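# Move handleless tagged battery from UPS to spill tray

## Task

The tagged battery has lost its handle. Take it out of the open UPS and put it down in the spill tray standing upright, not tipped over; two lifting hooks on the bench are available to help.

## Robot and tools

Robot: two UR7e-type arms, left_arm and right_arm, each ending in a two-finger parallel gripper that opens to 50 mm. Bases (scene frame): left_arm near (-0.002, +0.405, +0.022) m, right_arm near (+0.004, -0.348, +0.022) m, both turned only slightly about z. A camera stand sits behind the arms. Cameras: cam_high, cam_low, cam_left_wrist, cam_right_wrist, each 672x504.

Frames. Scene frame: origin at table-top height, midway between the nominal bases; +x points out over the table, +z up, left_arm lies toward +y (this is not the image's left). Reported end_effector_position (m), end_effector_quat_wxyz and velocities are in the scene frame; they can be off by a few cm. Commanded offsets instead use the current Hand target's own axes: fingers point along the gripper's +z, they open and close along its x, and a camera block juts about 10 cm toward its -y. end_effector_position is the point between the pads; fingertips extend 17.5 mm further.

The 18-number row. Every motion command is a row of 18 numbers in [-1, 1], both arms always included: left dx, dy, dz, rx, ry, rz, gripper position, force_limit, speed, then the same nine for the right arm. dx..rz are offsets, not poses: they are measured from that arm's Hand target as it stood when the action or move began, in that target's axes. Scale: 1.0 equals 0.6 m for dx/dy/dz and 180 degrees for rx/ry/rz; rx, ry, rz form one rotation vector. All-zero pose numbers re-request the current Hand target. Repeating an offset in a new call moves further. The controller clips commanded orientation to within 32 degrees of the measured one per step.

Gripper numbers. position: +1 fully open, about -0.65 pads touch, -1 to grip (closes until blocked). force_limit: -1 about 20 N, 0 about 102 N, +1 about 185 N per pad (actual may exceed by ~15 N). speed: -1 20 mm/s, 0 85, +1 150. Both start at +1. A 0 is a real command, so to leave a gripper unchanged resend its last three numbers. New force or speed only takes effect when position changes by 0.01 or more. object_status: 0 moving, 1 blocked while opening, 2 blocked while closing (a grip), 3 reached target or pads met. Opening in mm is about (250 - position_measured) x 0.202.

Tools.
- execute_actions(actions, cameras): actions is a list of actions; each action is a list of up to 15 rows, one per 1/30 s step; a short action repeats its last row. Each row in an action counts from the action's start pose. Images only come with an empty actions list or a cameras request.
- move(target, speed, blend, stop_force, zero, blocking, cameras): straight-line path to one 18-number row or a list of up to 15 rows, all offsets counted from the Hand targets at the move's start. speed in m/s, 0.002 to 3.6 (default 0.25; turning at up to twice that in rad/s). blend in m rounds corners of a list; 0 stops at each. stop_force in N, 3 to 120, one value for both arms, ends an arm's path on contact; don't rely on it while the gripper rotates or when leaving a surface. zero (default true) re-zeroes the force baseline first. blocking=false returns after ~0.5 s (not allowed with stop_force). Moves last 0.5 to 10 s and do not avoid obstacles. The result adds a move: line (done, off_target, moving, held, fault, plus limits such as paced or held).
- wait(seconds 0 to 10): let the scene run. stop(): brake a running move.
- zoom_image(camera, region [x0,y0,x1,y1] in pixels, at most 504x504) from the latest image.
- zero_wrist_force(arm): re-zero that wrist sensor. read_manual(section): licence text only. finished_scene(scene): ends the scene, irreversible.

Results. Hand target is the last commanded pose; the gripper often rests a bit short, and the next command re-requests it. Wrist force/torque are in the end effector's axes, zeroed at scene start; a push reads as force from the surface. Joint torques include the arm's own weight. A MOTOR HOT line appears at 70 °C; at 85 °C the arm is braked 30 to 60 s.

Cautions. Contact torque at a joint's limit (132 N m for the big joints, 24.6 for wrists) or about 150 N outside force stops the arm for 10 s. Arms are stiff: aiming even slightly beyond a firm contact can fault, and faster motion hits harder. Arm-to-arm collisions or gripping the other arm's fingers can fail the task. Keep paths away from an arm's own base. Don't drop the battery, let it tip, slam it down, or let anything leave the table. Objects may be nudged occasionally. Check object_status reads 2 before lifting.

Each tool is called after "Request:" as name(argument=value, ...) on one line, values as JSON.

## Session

Request:
execute_actions(actions=[])

Request:
zoom_image(camera="cam_high", region=[200, 120, 500, 345])

Scene clock: 0.00 s.
left_arm: end_effector_position=(+0.5996, +0.6259, +0.1797) position_measured=3 object_status=3 end_effector_quat_wxyz=(-0.131, -0.414, +0.897, -0.084) | right_arm: end_effector_position=(+0.6577, -0.4619, +0.2361) position_measured=3 object_status=3 end_effector_quat_wxyz=(+0.008, +0.246, +0.969, -0.029)
Joint positions: left_arm=[0.179 -1.034 1.295 -1.604 -1.788 -2.18] | right_arm=[3.16 -1.967 -1.386 -1.362 1.51 -1.018]
Joint velocities: within noise
Joint torques (N m): no reading
Wrist force (N): no reading
Wrist torque (N m): no reading
Wrist force, peak (N): no reading
Hand target: left_arm +0.5996, +0.6259, +0.1797; -0.131, -0.414, +0.897, -0.084 | right_arm +0.6577, -0.4619, +0.2361; +0.008, +0.246, +0.969, -0.029
Tool commands: left_gripper/position=+1.0 left_gripper/force_limit=+1.0 left_gripper/speed=+1.0 right_gripper/position=+1.0 right_gripper/force_limit=+1.0 right_gripper/speed=+1.0

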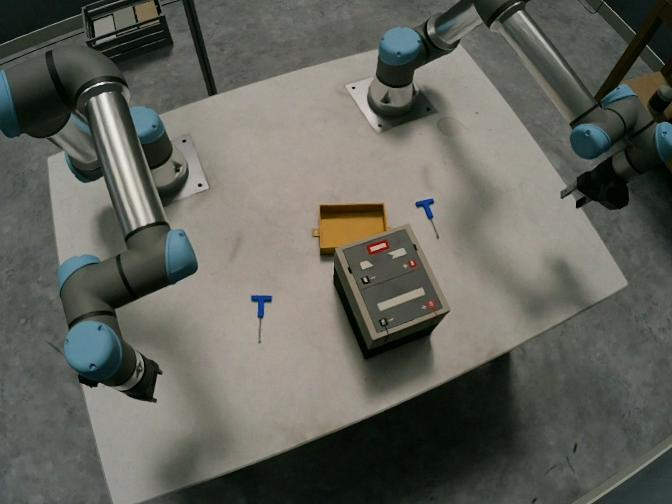

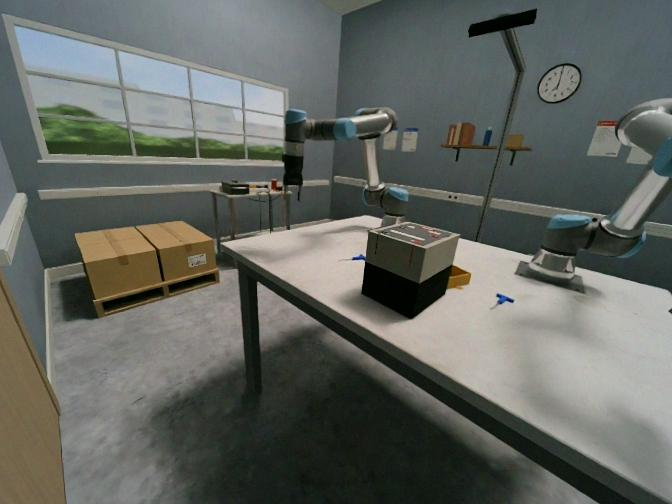

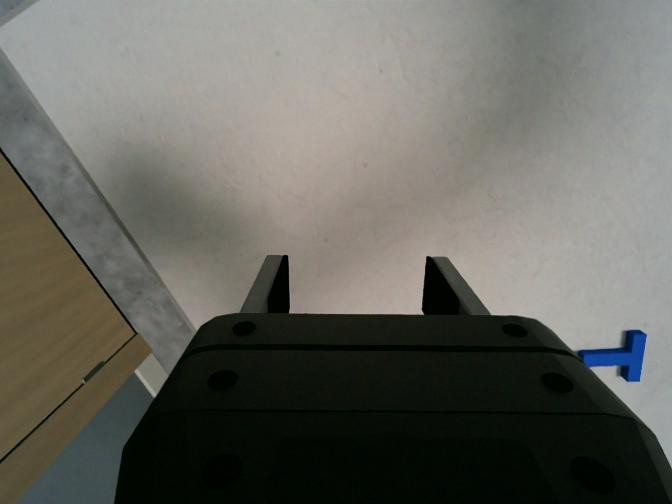

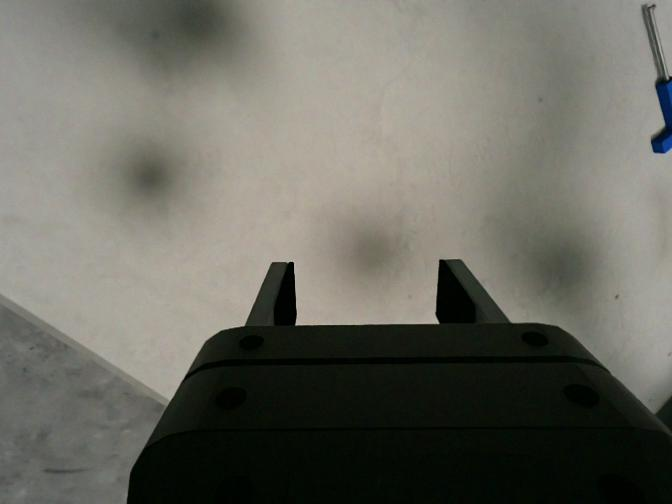

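Scaled by 1.680 from the camera's 672x504 image, which has a finer 960x720 frame.

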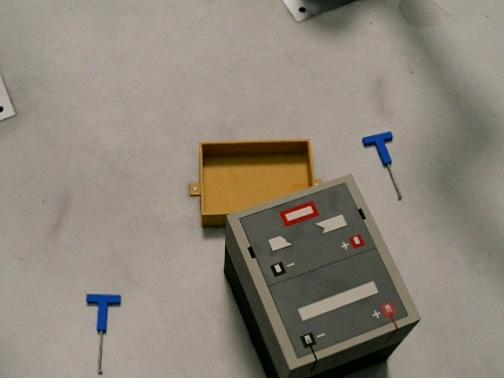

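Request:
move(target=[0.693,-0.1965,-0.19,0.0217,-0.0993,-0.2232,1,0,1,0.488,0.1723,-0.331,-0.020,-0.011,-0.6577,1,0,1], speed=0.6, cameras=["all"])

Scene clock: 57.83 s.
left_arm: end_effector_position=(+0.4496, +0.2803, +0.4202) position_measured=3 object_status=3 end_effector_quat_wxyz=(+0.000, +0.707, -0.707, +0.000) | right_arm: end_effector_position=(+0.4496, -0.2195, +0.4201) position_measured=3 object_status=3 end_effector_quat_wxyz=(+0.001, +0.706, -0.708, +0.000)
Joint positions: left_arm=[-0.609 -1.656 1.474 -1.389 -1.572 -3.7] | right_arm=[3.678 -1.475 -1.484 -1.755 1.57 -2.566]
Joint torques (N m): left_arm=[-5.6 -17.62 -14.2 -4.79 -0.74 -1.88] | right_arm=[-8.28 10.23 19.26 5.32 -1.95 -1.14]
Wrist force (N): left_arm=[0.9 -0.1 -0.2] | right_arm=[0.0 0.2 0.3]
Wrist torque (N m): left_arm=[0.02 -0.15 -0.12] | right_arm=[0.02 0.00 -0.05]
Wrist force, peak (N): left_arm=[2.4 0.6 -1.2] | right_arm=[-1.3 -0.4 1.1]
Hand target: left_arm +0.4496, +0.2803, +0.4202; +0.000, +0.707, -0.707, +0.000 | right_arm +0.4497, -0.2196, +0.4200; +0.001, +0.706, -0.708, +0.000
Off the commanded pose: left_arm 0.000 m, 0 deg | right_arm 0.000 m, 0 deg.
move: done

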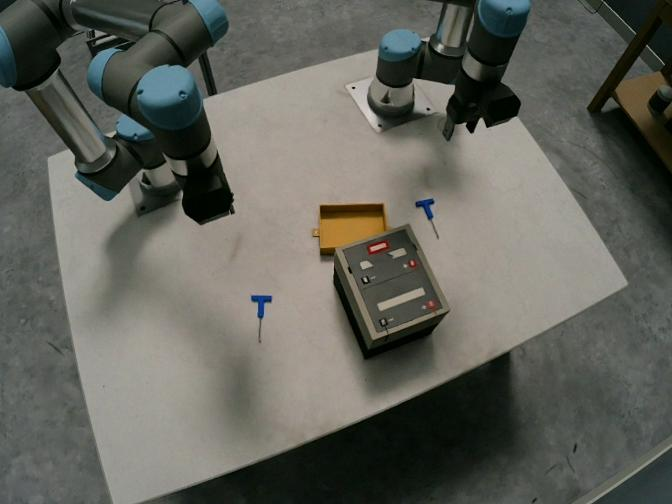

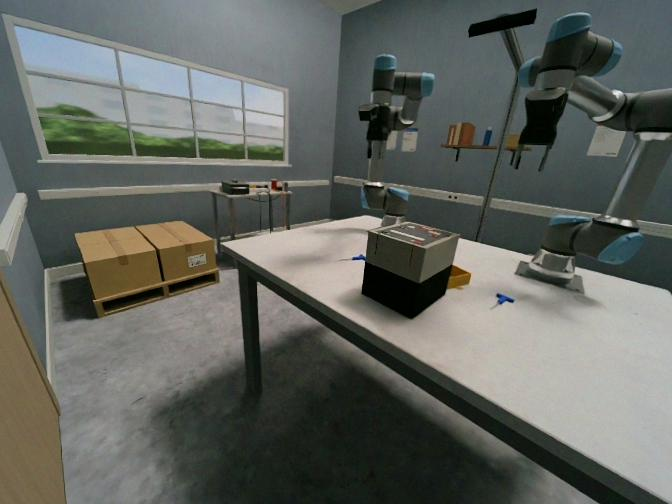

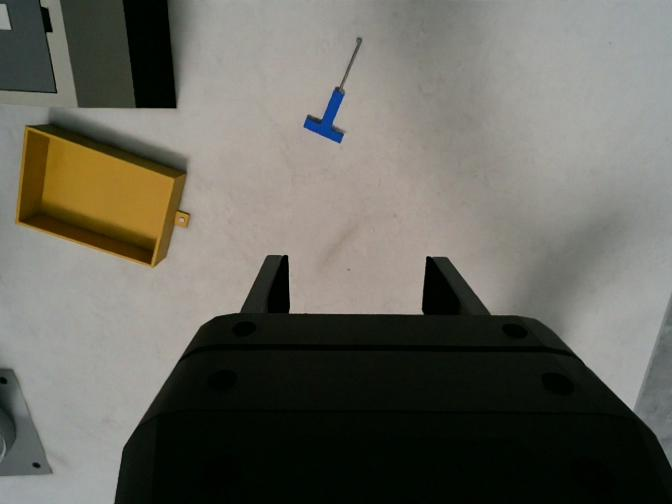

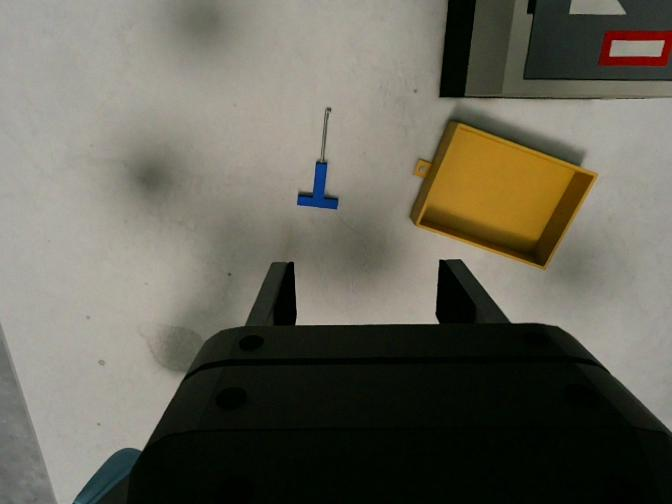

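Request:
move(target=[0.3333,-0.1667,0.0333,0,0,0,1,0,1,-0.0225,-0.089,0.5,0.3287,0.0663,0.1148,1,0,1], speed=0.5, cameras=["all"])

Request:
zoom_image(camera="cam_left_wrist", region=[220, 100, 480, 300])

Scene clock: 94.73 s.
left_arm: end_effector_position=(+0.5498, +0.0804, +0.4004) position_measured=3 object_status=3 end_effector_quat_wxyz=(+0.000, +0.707, -0.707, +0.000) | right_arm: end_effector_position=(+0.5028, -0.2066, +0.1199) position_measured=3 object_status=3 end_effector_quat_wxyz=(+0.276, -0.479, +0.722, -0.417)
Joint positions: left_arm=[-0.793 -1.232 1.043 -1.382 -1.571 -3.884] | right_arm=[4.137 -1.842 -2.517 -0.12 0.54 -1.843]
Joint torques (N m): left_arm=[7.8 -37.86 -20.16 -5.84 -0.93 2.83] | right_arm=[-3.22 11.02 13.51 6.16 -4.65 0.56]
Wrist force (N): left_arm=[0.4 -0.4 -0.3] | right_arm=[-1.2 1.4 -0.6]
Wrist torque (N m): left_arm=[-0.02 -0.08 -0.03] | right_arm=[0.48 0.38 0.30]
Wrist force, peak (N): left_arm=[2.0 -1.1 0.1] | right_arm=[-1.8 4.8 0.9]
Hand target: left_arm +0.5498, +0.0804, +0.4003; +0.000, +0.707, -0.707, +0.000 | right_arm +0.5028, -0.2066, +0.1199; +0.276, -0.479, +0.722, -0.417
Off the commanded pose: left_arm 0.000 m, 0 deg | right_arm 0.000 m, 0 deg.
move: done

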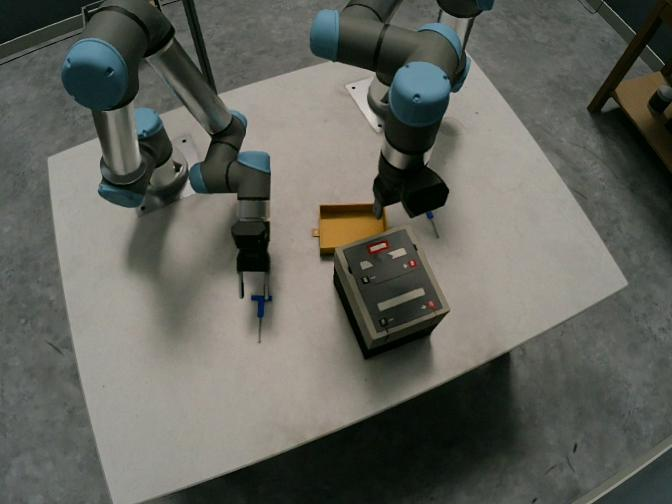

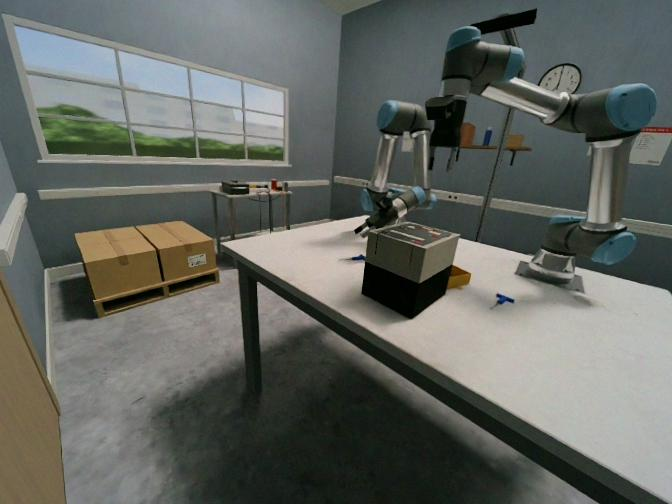

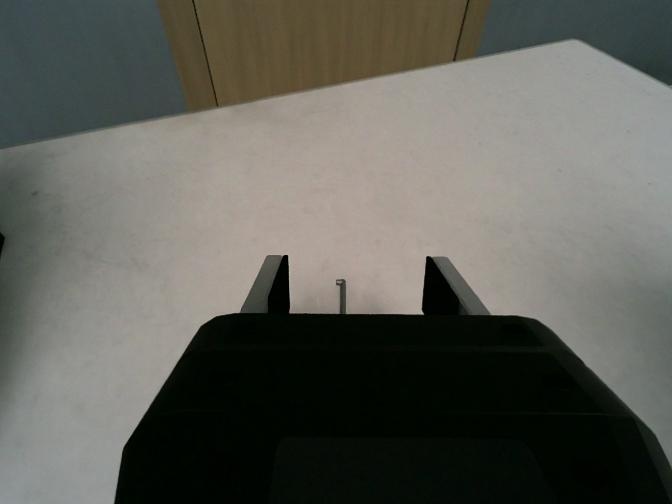

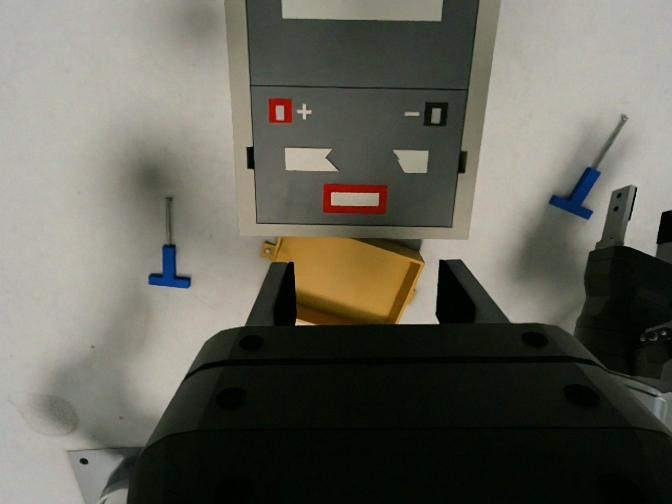

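Scaled by 1.938 from the camera's 672x504 image, which has a finer 960x720 frame.

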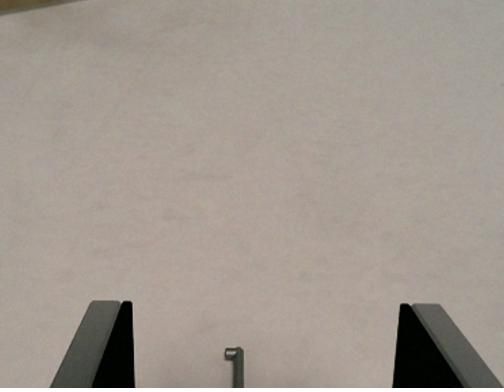

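Request:
move(target=[[-0.19,0.11,0.2,0.16,0.0115,0.02,1,0,1,-0.0062,0.10,0.075,0,0,0,1,0,1],[-0.3833,0.227,0.4667,0.3328,0.0233,0.0403,1,0,1,-0.0062,0.137,0.0946,0,0,0,1,0,1]], speed=[0.5,0.5], blend=0.03, cameras=["cam_left_wrist","cam_right_wrist","cam_high"])

Request:
zoom_image(camera="cam_left_wrist", region=[220, 100, 480, 330])

Request:
zoom_image(camera="cam_right_wrist", region=[220, 100, 480, 330])

Request:
zoom_image(camera="cam_high", region=[200, 120, 500, 345])

Scene clock: 137.27 s.
left_arm: end_effector_position=(+0.4297, +0.2829, +0.1708) position_measured=3 object_status=3 end_effector_quat_wxyz=(+0.279, -0.609, +0.675, -0.308) | right_arm: end_effector_position=(+0.5116, -0.2064, +0.0203) position_measured=3 object_status=3 end_effector_quat_wxyz=(+0.276, -0.479, +0.722, -0.417) end_effector_velocity=(+0.000, -0.001, +0.001) end_effector_angular_velocity=(-0.002, +0.002, +0.000)
Joint positions: left_arm=[-1.002 -1.765 2.729 -3.187 -0.968 -3.779] | right_arm=[4.116 -2.25 -2.485 0.29 0.545 -1.883]
Joint velocities: left_arm=[within noise] | right_arm=[-0.001 0.005 -0.001 -0.005 0 -0.001]
Joint torques (N m): left_arm=[5.85 -16.38 -22.45 -2.37 2.14 -2.47] | right_arm=[10.68 39.03 1.58 0.79 -4.23 -1.18]
Wrist force (N): left_arm=[0.9 0.7 0.2] | right_arm=[-1.7 1.2 -0.4]
Wrist torque (N m): left_arm=[0.15 -0.08 0.10] | right_arm=[0.45 0.45 0.31]
Wrist force, peak (N): left_arm=[-12.0 33.3 5.2] | right_arm=[-1.5 2.7 0.6]
Hand target: left_arm +0.4296, +0.2830, +0.1706; +0.279, -0.609, +0.675, -0.308 (not the last commanded pose) | right_arm +0.5116, -0.2064, +0.0204; +0.276, -0.479, +0.722, -0.417
Off the commanded pose: left_arm 0.060 m, 11 deg | right_arm 0.000 m, 0 deg.
move: held (left_arm; a check stopped the path); limits=held
pose unreachable (left arm): on one or more control steps of this call, first in action 0 (counted from 0), this arm could not follow its commanded pose, so it was not sent that pose on those steps. It may still have moved: this result reports where it is.
cause: moving toward the commanded pose would bring two parts of the arm too close to each other (joints 3 (elbow) and 4 (wrist 1) lie between them).
Images, in order (width x height): cam_high 672x504, cam_left_wrist 672x504, cam_right_wrist 672x504.

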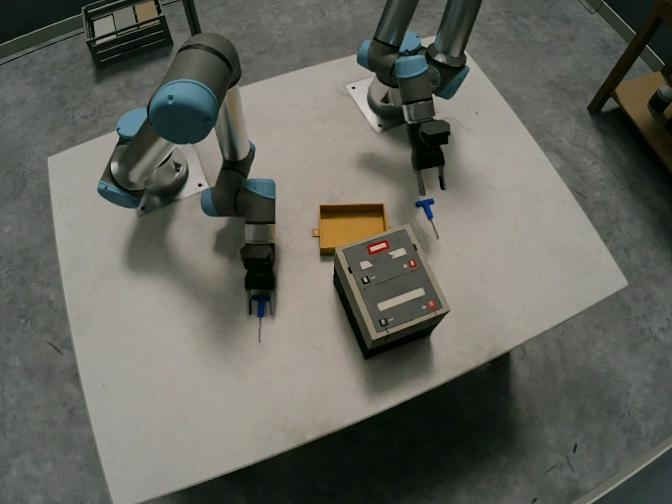

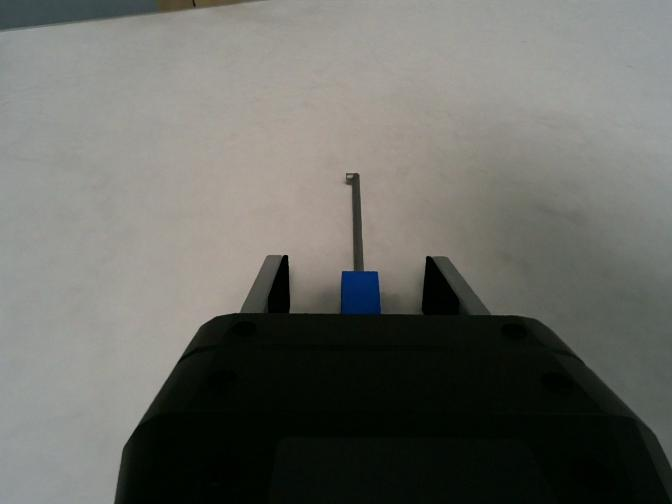

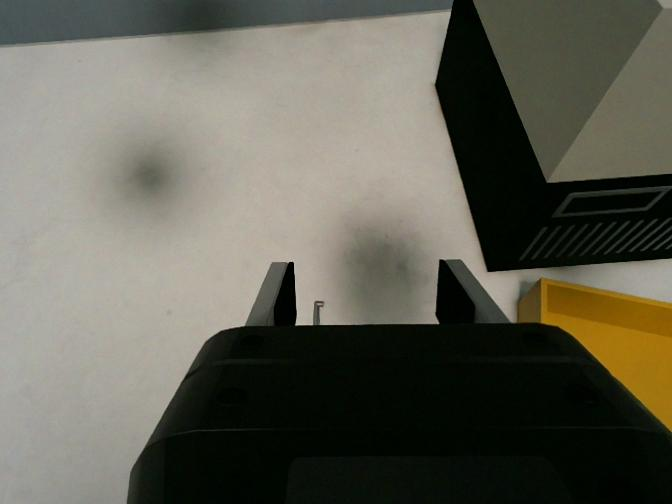

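Scaled by 1.938 from the camera's 672x504 image, which has a finer 960x720 frame.

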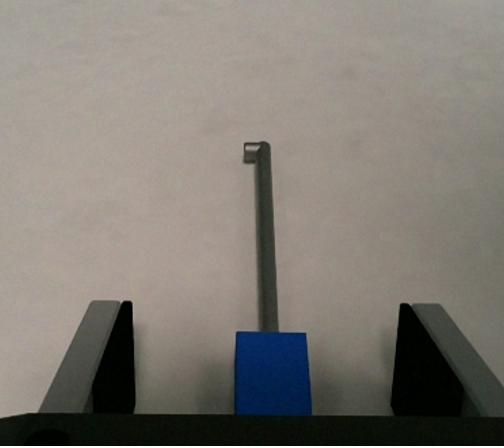

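Scaled by 1.938 from the camera's 672x504 image, which has a finer 960x720 frame.

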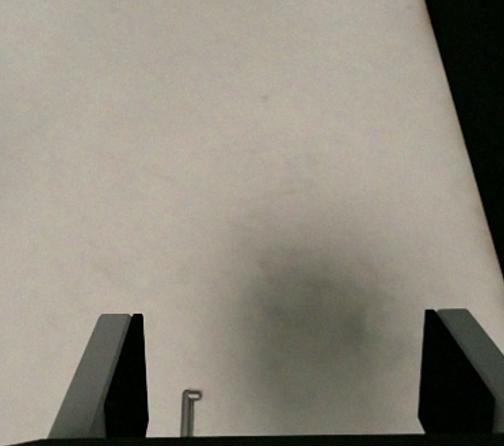

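Scaled by 1.680 from the camera's 672x504 image, which has a finer 960x720 frame.

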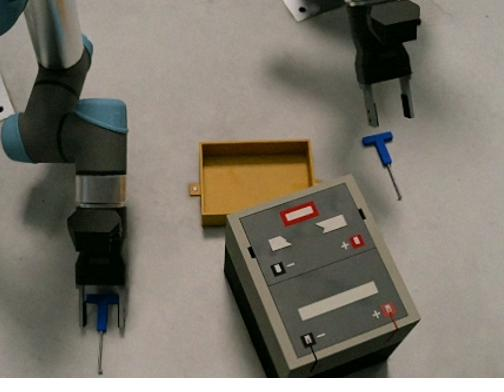

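Request:
move(target=[-0.0425,0.1092,0.0533,-0.2728,0.0056,0.011,1,0,1,0,0,0,0,0,0,-1,0,-0.5], speed=0.3, cameras=["cam_left_wrist","cam_right_wrist"])

Scene clock: 170.10 s.
left_arm: end_effector_position=(+0.4137, +0.3103, +0.1003) position_measured=3 object_status=3 end_effector_quat_wxyz=(+0.000, -0.656, +0.755, -0.001) | right_arm: end_effector_position=(+0.5116, -0.2065, +0.0204) position_measured=189 object_status=2 end_effector_quat_wxyz=(+0.276, -0.479, +0.722, -0.417)
Joint positions: left_arm=[-0.593 -1.562 2.256 -2.265 -1.572 -3.543] | right_arm=[4.116 -2.25 -2.485 0.29 0.545 -1.883]
Joint torques (N m): left_arm=[0.64 -15.94 -15.94 -1.17 -0.84 -2.15] | right_arm=[-11.61 39.14 3.01 3.5 -0.44 -0.17]
Wrist force (N): left_arm=[0.6 -0.5 -0.1] | right_arm=[-1.3 1.5 -0.2]
Wrist torque (N m): left_arm=[-0.04 -0.12 -0.02] | right_arm=[0.49 0.43 0.33]
Wrist force, peak (N): left_arm=[0.8 1.5 0.1] | right_arm=[-1.5 1.8 -0.4]
Hand target: left_arm +0.4136, +0.3104, +0.1002; +0.000, -0.656, +0.755, +0.000 | right_arm +0.5116, -0.2064, +0.0204; +0.276, -0.479, +0.722, -0.417
Off the commanded pose: left_arm 0.000 m, 0 deg | right_arm 0.000 m, 0 deg.
move: done
Images, in order (width x height): cam_left_wrist 672x504, cam_right_wrist 672x504.

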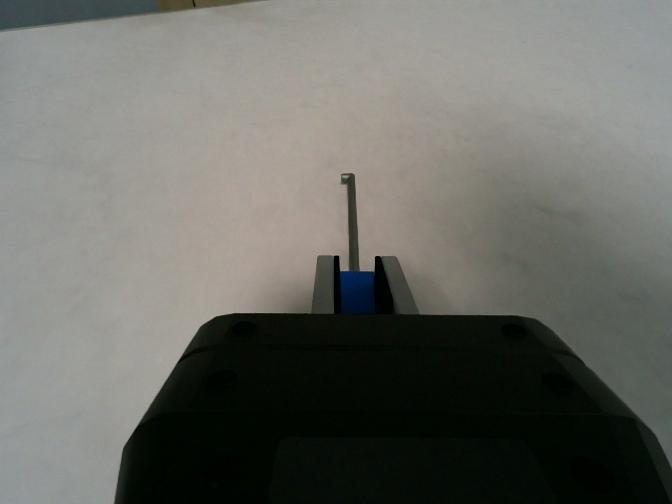

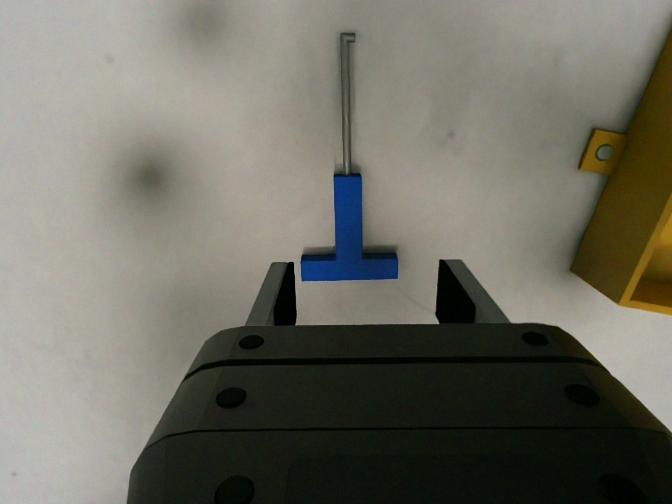

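Request:
move(target=[[-0.0042,-0.0027,0.1308,0,0,0,1,0,1,0,0,0,0,0,0,-1,0,-0.5],[-0.0042,-0.0027,0.1308,0,0,0,-1,0,-0.5,0,-0.1443,-0.0833,0,0,0,-1,0,-0.5],[-0.0042,-0.0027,0.1208,0,0,0,-1,0,-0.5,0,-0.4474,-0.2583,-0.4337,0.1083,0.4042,-1,0,-0.5],[-0.0042,-0.1944,0.1208,0,0,0,-1,0,-0.5,-0.3325,-0.428,-0.2922,-0.4337,0.1083,0.4042,-1,0,-0.5]], speed=[0.2,0.3,0.6,0.3], cameras=["all"])

Scene clock: 200.37 s.
left_arm: end_effector_position=(+0.5294, +0.2965, +0.0277) position_measured=188 object_status=2 end_effector_quat_wxyz=(+0.000, -0.656, +0.755, +0.000) | right_arm: end_effector_position=(+0.5679, -0.0133, +0.3301) position_measured=189 object_status=2 end_effector_quat_wxyz=(+0.003, +0.013, +0.966, +0.258)
Joint positions: left_arm=[-0.501 -1.178 2.012 -2.406 -1.572 -3.451] | right_arm=[3.682 -1.814 -1.516 -1.067 1.994 -0.899]
Joint torques (N m): left_arm=[-6.73 -34.37 -22.27 -5.5 -0.41 -2.98] | right_arm=[4.3 26.51 33.79 3.45 3.13 1.23]
Wrist force (N): left_arm=[0.7 -0.4 0.8] | right_arm=[0.1 -1.8 0.2]
Wrist torque (N m): left_arm=[-0.03 -0.13 -0.08] | right_arm=[-0.40 0.03 -0.19]
Wrist force, peak (N): left_arm=[0.7 -3.2 0.6] | right_arm=[-1.7 5.7 1.2]
Hand target: left_arm +0.5294, +0.2965, +0.0277; +0.000, -0.656, +0.755, +0.000 | right_arm +0.5680, -0.0131, +0.3301; +0.003, +0.013, +0.966, +0.258
Off the commanded pose: left_arm 0.000 m, 0 deg | right_arm 0.000 m, 0 deg.
move: done

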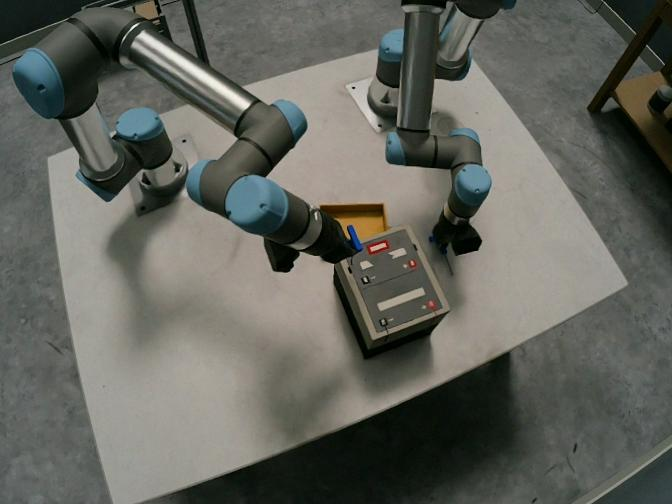

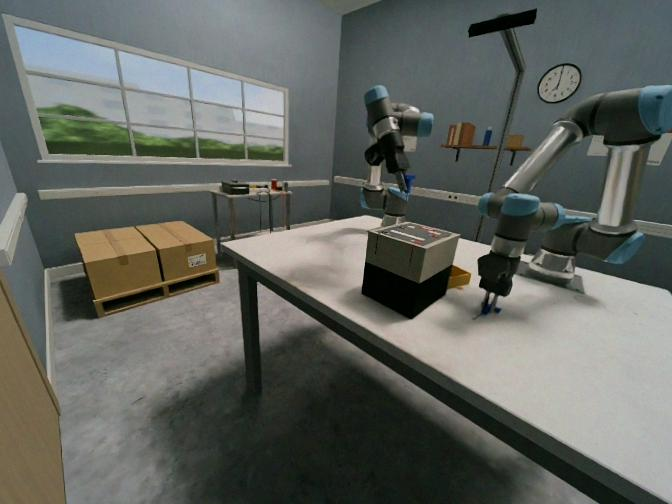

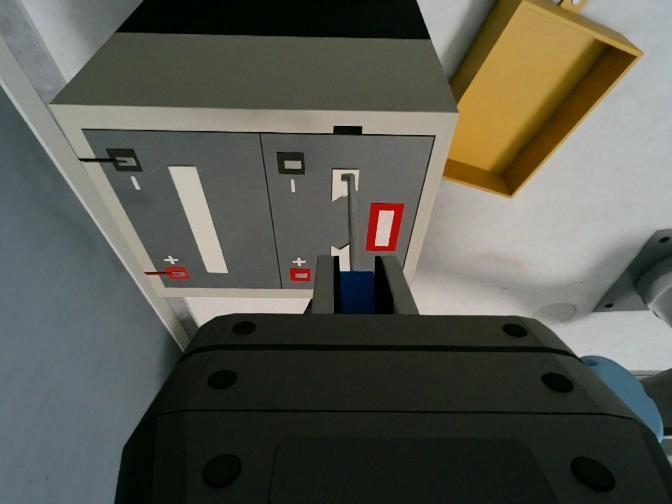

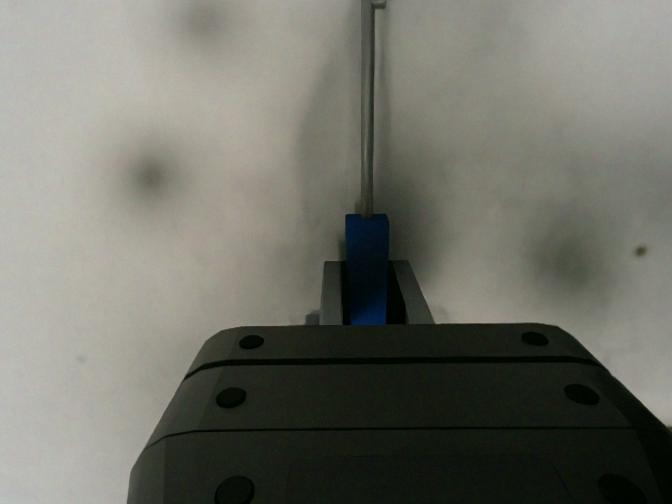

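Request:
move(target=[[0,0,0.01,0,0,0,-1,0,-0.5,0.0033,-0.0292,0.0505,0,0,0,-1,0,-0.5],[0,0,0.01,0,0,0,1,0,0,0.0033,-0.0292,0.0505,0,0,0,-1,0,-0.5],[0,0,-0.1,0,0,0,1,0,0,0.0033,-0.0292,0.0505,0,0,0,-1,0,-0.5],[0,0,-0.1,0.3333,0,0,1,0,0,0.0033,-0.0292,0.0505,0,0,0,-1,0,-0.5],[0,0,0.0122,0.3333,0,0,1,0,0,0.0033,-0.0292,0.0505,0,0,0,-1,0,-0.5]], speed=[0.1,0.1,0.4,0.6,0.2], cameras=["cam_left_wrist","cam_right_wrist"])

Request:
zoom_image(camera="cam_left_wrist", region=[250, 100, 450, 300])

Scene clock: 229.30 s.
left_arm: end_effector_position=(+0.5295, +0.2964, +0.0204) position_measured=3 object_status=3 end_effector_quat_wxyz=(+0.328, -0.568, +0.654, -0.378) | right_arm: end_effector_position=(+0.5660, -0.0132, +0.2951) position_measured=189 object_status=2 end_effector_quat_wxyz=(+0.003, +0.013, +0.966, +0.258)
Joint positions: left_arm=[-0.728 -0.662 2.493 -4.382 -1.113 -3.431] | right_arm=[3.684 -1.829 -1.589 -0.979 1.993 -0.897]
Joint torques (N m): left_arm=[7.03 -26.84 14.59 -5.91 -0.35 -0.26] | right_arm=[-11.41 45.77 19.62 6.16 1.61 -0.9]
Wrist force (N): left_arm=[0.4 1.2 0.1] | right_arm=[0.3 -1.7 0.2]
Wrist torque (N m): left_arm=[0.23 0.07 0.15] | right_arm=[-0.40 0.01 -0.27]
Wrist force, peak (N): left_arm=[-2.9 17.3 -29.0] | right_arm=[0.2 -2.4 1.3]
Hand target: left_arm +0.5294, +0.2965, +0.0204; +0.328, -0.568, +0.654, -0.378 | right_arm +0.5660, -0.0132, +0.2951; +0.003, +0.013, +0.966, +0.258
Off the commanded pose: left_arm 0.000 m, 0 deg | right_arm 0.000 m, 0 deg.
move: done
Images, in order (width x height): cam_left_wrist 672x504, cam_right_wrist 672x504.

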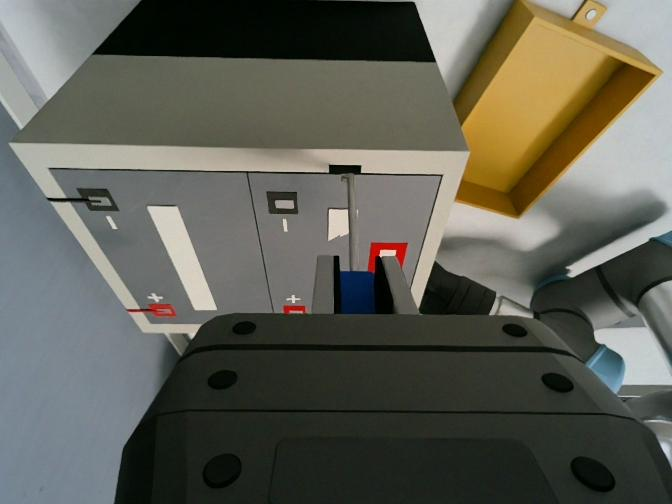

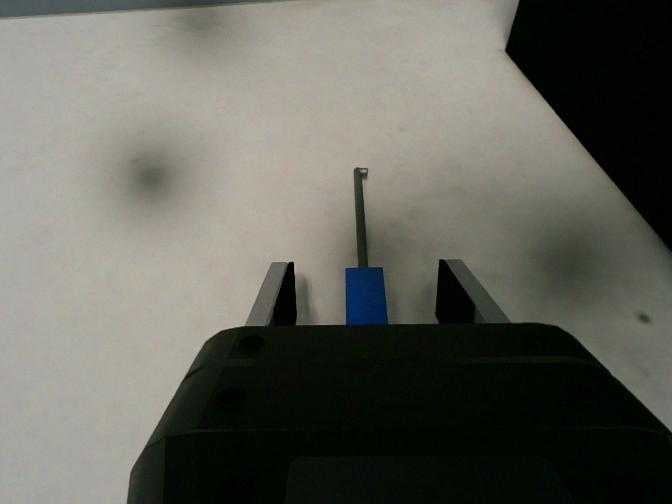

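Scaled by 2.520 from the camera's 672x504 image, which has a finer 960x720 frame.

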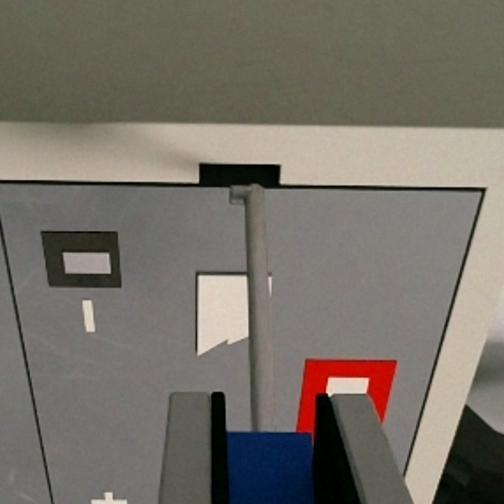

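Request:
move(target=[0,0,0,0,0,0,-1,0,-0.5,-0.0017,-0.0347,0.06,0,0,0,-1,0,-0.5], speed=0.04, stop_force=10, cameras=["cam_left_wrist","cam_right_wrist"])

Request:
zoom_image(camera="cam_left_wrist", region=[250, 100, 450, 300])

Scene clock: 249.00 s.
left_arm: end_effector_position=(+0.5294, +0.2965, +0.0204) position_measured=191 object_status=2 end_effector_quat_wxyz=(+0.328, -0.568, +0.654, -0.378) | right_arm: end_effector_position=(+0.5669, -0.0133, +0.2557) position_measured=189 object_status=2 end_effector_quat_wxyz=(+0.003, +0.013, +0.966, +0.258)
Joint positions: left_arm=[-0.728 -0.662 2.494 -4.382 -1.114 -3.431] | right_arm=[3.683 -1.86 -1.654 -0.883 1.994 -0.898]
Joint torques (N m): left_arm=[8.2 -28.11 14.93 -4.81 0.64 -2.26] | right_arm=[12.39 45.85 18.85 6.37 1.17 1.26]
Wrist force (N): left_arm=[0.6 0.4 0.4] | right_arm=[0.1 -2.1 0.0]
Wrist torque (N m): left_arm=[0.14 0.05 0.15] | right_arm=[-0.42 0.03 -0.19]
Wrist force, peak (N): left_arm=[0.7 1.3 0.4] | right_arm=[1.8 11.5 -35.1]
Hand target: left_arm +0.5294, +0.2965, +0.0204; +0.328, -0.568, +0.654, -0.378 | right_arm +0.5669, -0.0133, +0.2557; +0.003, +0.013, +0.966, +0.258 (not the last commanded pose)
Off the commanded pose: left_arm 0.000 m, 0 deg | right_arm 0.002 m, 0 deg.
move: contact (right_arm)
Images, in order (width x height): cam_left_wrist 672x504, cam_right_wrist 672x504.

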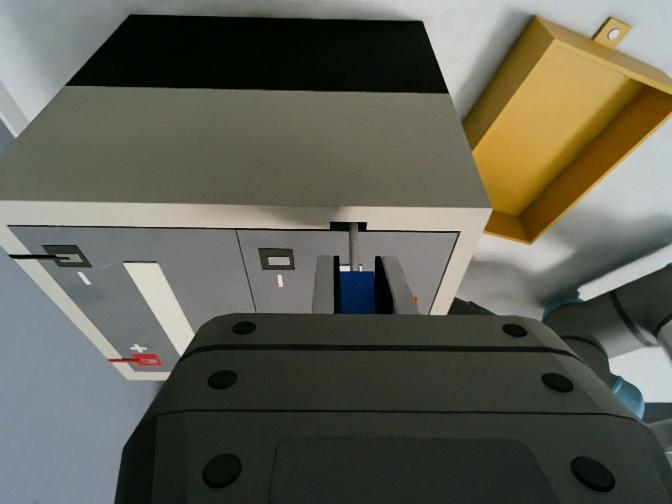

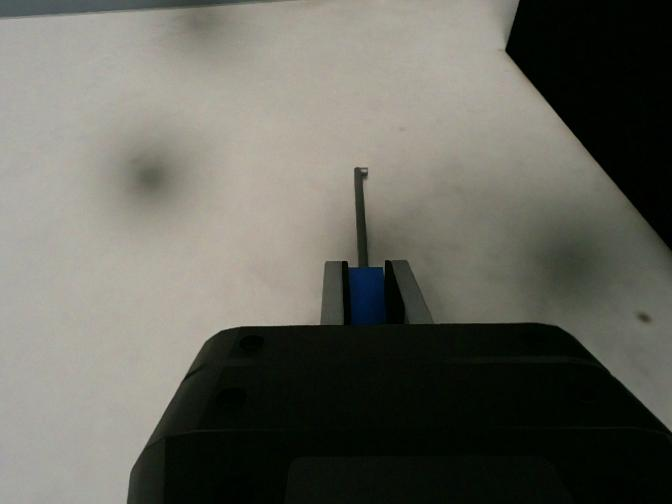

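Scaled by 2.520 from the camera's 672x504 image, which has a finer 960x720 frame.

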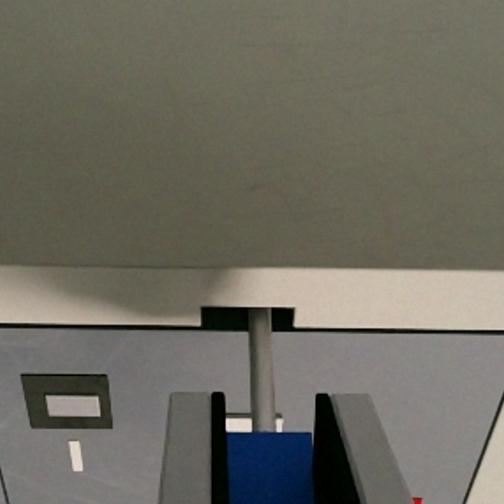

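Request:
move(target=[[0,-0.17,-0.098,-0.1,0,0,-1,0,-0.5,-0.0103,0.0011,-0.0013,0,0.0625,-0.1083,-1,0,-0.5],[0,-0.4036,-0.233,-0.5,0,0,-1,0,-0.5,-0.0197,0.0049,0.0008,0,0.125,-0.2165,-1,0,-0.5],[0.1,-0.427,-0.192,-0.43,-0.075,-0.28,-1,0,-0.5,-0.0265,0.0114,0.0046,0,0.1875,-0.3248,-1,0,-0.5],[0.2045,-0.4504,-0.1519,-0.3669,-0.1507,-0.5625,-1,0,-0.5,-0.0302,0.0197,0.0094,0,0.25,-0.433,-1,0,-0.5]], speed=[0.3,0.4,0.4,0.4], cameras=["all"])

Request:
zoom_image(camera="cam_left_wrist", region=[250, 100, 450, 300])

Request:
zoom_image(camera="cam_right_wrist", region=[250, 100, 450, 300])

Scene clock: 287.63 s.
left_arm: end_effector_position=(+0.5679, +0.1674, +0.3001) position_measured=191 object_status=2 end_effector_quat_wxyz=(+0.259, +0.966, -0.012, -0.003) end_effector_velocity=(+0.000, +0.000, -0.001) end_effector_angular_velocity=(-0.001, +0.004, +0.004) | right_arm: end_effector_position=(+0.5853, -0.0007, +0.2566) position_measured=189 object_status=2 end_effector_quat_wxyz=(+0.182, +0.674, -0.692, -0.185)
Joint positions: left_arm=[-0.468 -1.356 1.606 -2.038 -2.052 -5.157] | right_arm=[3.726 -2.347 -0.706 -2.092 1.876 -2.562]
Joint velocities: left_arm=[0 0.002 0 0 -0.001 -0.005] | right_arm=[within noise]
Joint torques (N m): left_arm=[8.36 -28.46 -41.75 -5.5 -1.96 -2.91] | right_arm=[-11.64 65.18 21.83 4.58 3.4 -0.36]
Wrist force (N): left_arm=[0.9 -1.2 -0.6] | right_arm=[1.6 -2.3 1.0]
Wrist torque (N m): left_arm=[-0.13 -0.10 -0.28] | right_arm=[-0.42 0.13 -0.23]
Wrist force, peak (N): left_arm=[0.6 4.8 1.9] | right_arm=[0.6 -3.5 0.2]
Hand target: left_arm +0.5680, +0.1674, +0.3001; +0.259, +0.966, -0.012, -0.003 | right_arm +0.5854, -0.0007, +0.2566; +0.181, +0.674, -0.692, -0.185
Off the commanded pose: left_arm 0.000 m, 0 deg | right_arm 0.000 m, 0 deg.
move: done

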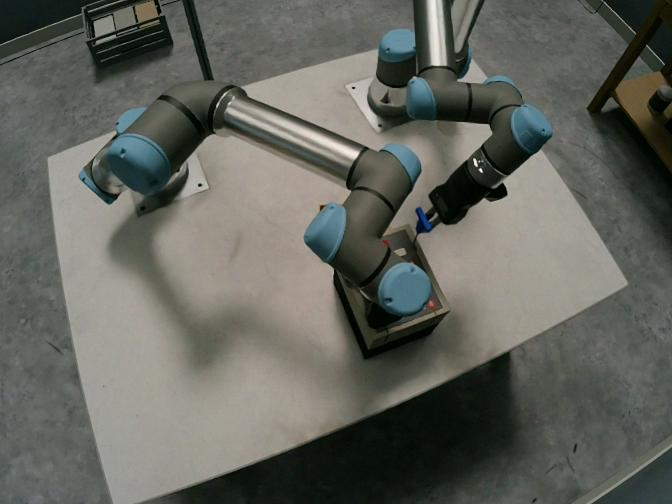

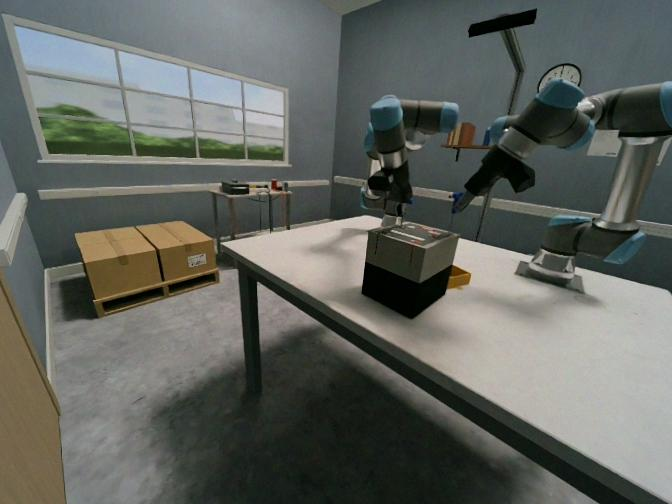

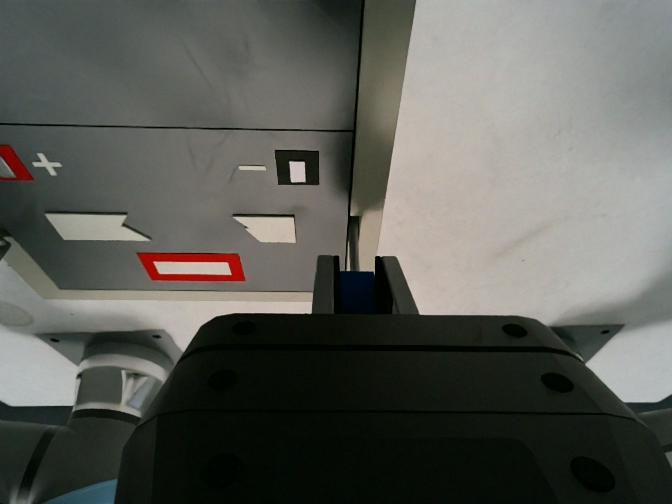

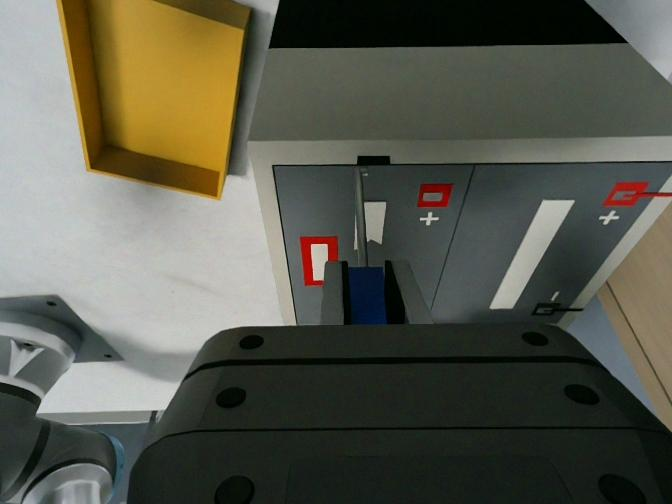

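Scaled by 2.520 from the camera's 672x504 image, which has a finer 960x720 frame.

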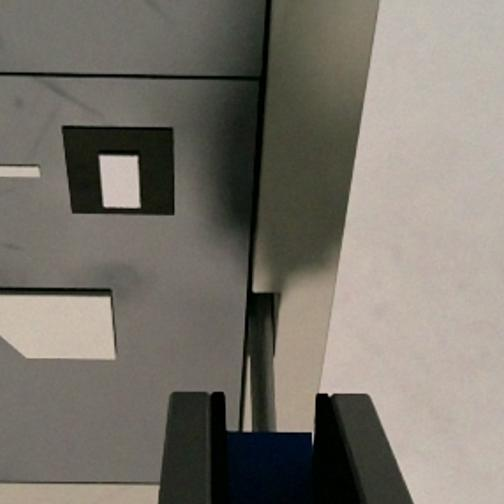

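Scaled by 2.520 from the camera's 672x504 image, which has a finer 960x720 frame.

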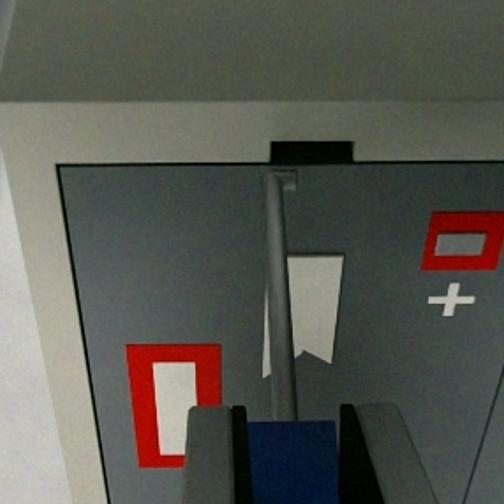

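Request:
move(target=[0.011,-0.0017,0.0029,0,0,0,-1,0,-0.5,0,0,0,0,0,0,-1,0,-0.5], speed=0.03, stop_force=6, cameras=["cam_right_wrist"])

Request:
zoom_image(camera="cam_right_wrist", region=[300, 100, 420, 220])

Scene clock: 304.23 s.
left_arm: end_effector_position=(+0.5746, +0.1673, +0.2981) position_measured=191 object_status=2 end_effector_quat_wxyz=(+0.259, +0.966, -0.012, -0.003) | right_arm: end_effector_position=(+0.5854, -0.0007, +0.2566) position_measured=189 object_status=2 end_effector_quat_wxyz=(+0.181, +0.674, -0.692, -0.185)
Joint positions: left_arm=[-0.464 -1.339 1.591 -2.037 -2.053 -5.153] | right_arm=[3.726 -2.347 -0.706 -2.092 1.876 -2.562]
Joint torques (N m): left_arm=[-6.28 -49.4 -13.4 -3.18 -0.61 -2.44] | right_arm=[-12.43 63.54 18.35 3.65 -0.62 -1.1]
Wrist force (N): left_arm=[1.1 -1.4 -0.4] | right_arm=[0.7 -1.9 0.6]
Wrist torque (N m): left_arm=[-0.16 -0.14 -0.28] | right_arm=[-0.41 0.07 -0.26]
Wrist force, peak (N): left_arm=[1.3 -1.5 -0.6] | right_arm=[1.7 -2.1 0.7]
Hand target: left_arm +0.5746, +0.1673, +0.2981; +0.259, +0.966, -0.012, -0.003 | right_arm +0.5854, -0.0007, +0.2566; +0.181, +0.674, -0.692, -0.185
Off the commanded pose: left_arm 0.000 m, 0 deg | right_arm 0.000 m, 0 deg.
move: done
Images, in order (width x height): cam_right_wrist 672x504.

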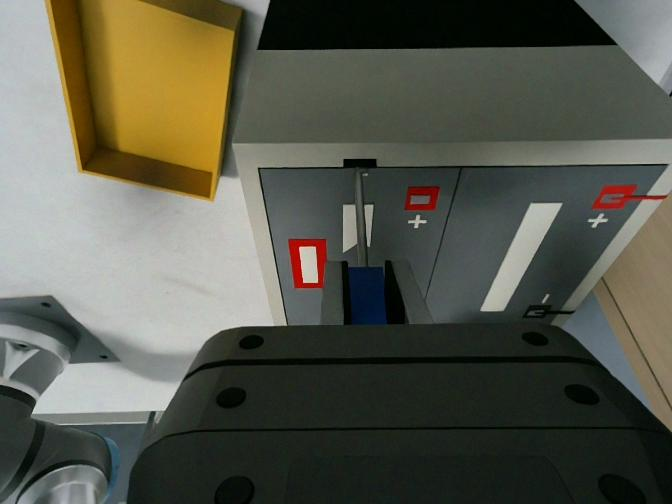

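Scaled by 4.200 from the camera's 672x504 image, which has a finer 960x720 frame.

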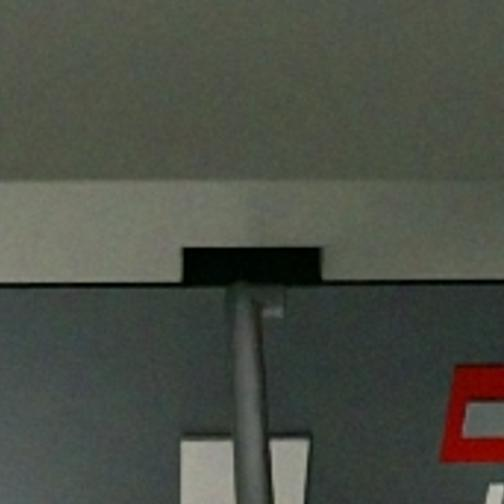

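Request:
move(target=[-0.0007,-0.035,0.0567,0,0,0,-1,0,-0.5,0,0,0,0,0,0,-1,0,-0.5], speed=0.03, stop_force=6, cameras=["cam_right_wrist"])

Request:
zoom_image(camera="cam_right_wrist", region=[300, 120, 440, 260])

Scene clock: 321.20 s.
left_arm: end_effector_position=(+0.5746, +0.1673, +0.2964) position_measured=191 object_status=2 end_effector_quat_wxyz=(+0.259, +0.966, -0.012, -0.003) | right_arm: end_effector_position=(+0.5854, -0.0007, +0.2566) position_measured=189 object_status=2 end_effector_quat_wxyz=(+0.181, +0.674, -0.692, -0.185)
Joint positions: left_arm=[-0.464 -1.339 1.594 -2.042 -2.053 -5.153] | right_arm=[3.726 -2.347 -0.706 -2.092 1.876 -2.562]
Joint torques (N m): left_arm=[-1.12 -44.83 -38.3 -5.57 -1.31 -0.61] | right_arm=[-12.24 64.33 18.17 4.55 -0.71 -0.56]
Wrist force (N): left_arm=[0.3 1.9 -5.6] | right_arm=[0.8 -1.7 0.2]
Wrist torque (N m): left_arm=[-0.11 -0.17 -0.30] | right_arm=[-0.41 0.06 -0.26]
Wrist force, peak (N): left_arm=[-0.1 18.7 -30.1] | right_arm=[0.9 -2.1 0.6]
Hand target: left_arm +0.5746, +0.1673, +0.2964; +0.259, +0.966, -0.012, -0.003 (not the last commanded pose) | right_arm +0.5854, -0.0007, +0.2566; +0.181, +0.674, -0.692, -0.185
Off the commanded pose: left_arm 0.038 m, 0 deg | right_arm 0.000 m, 0 deg.
move: contact (left_arm)
Images, in order (width x height): cam_right_wrist 672x504.

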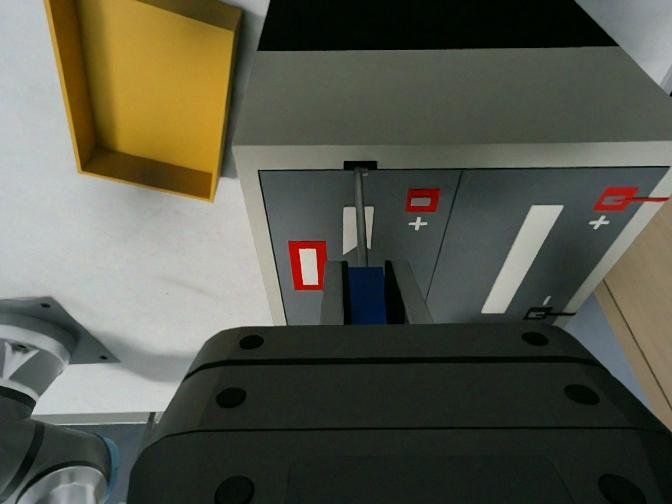

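Scaled by 3.600 from the camera's 672x504 image, which has a finer 960x720 frame.

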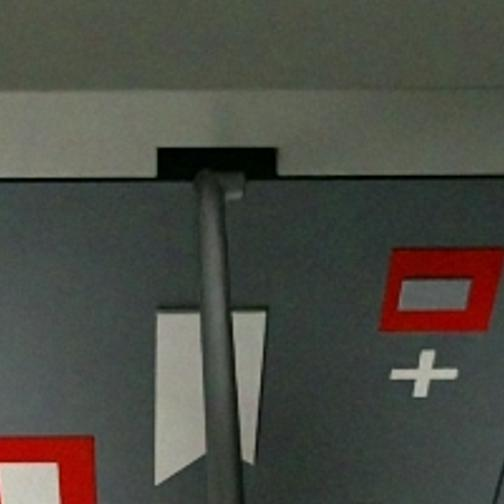

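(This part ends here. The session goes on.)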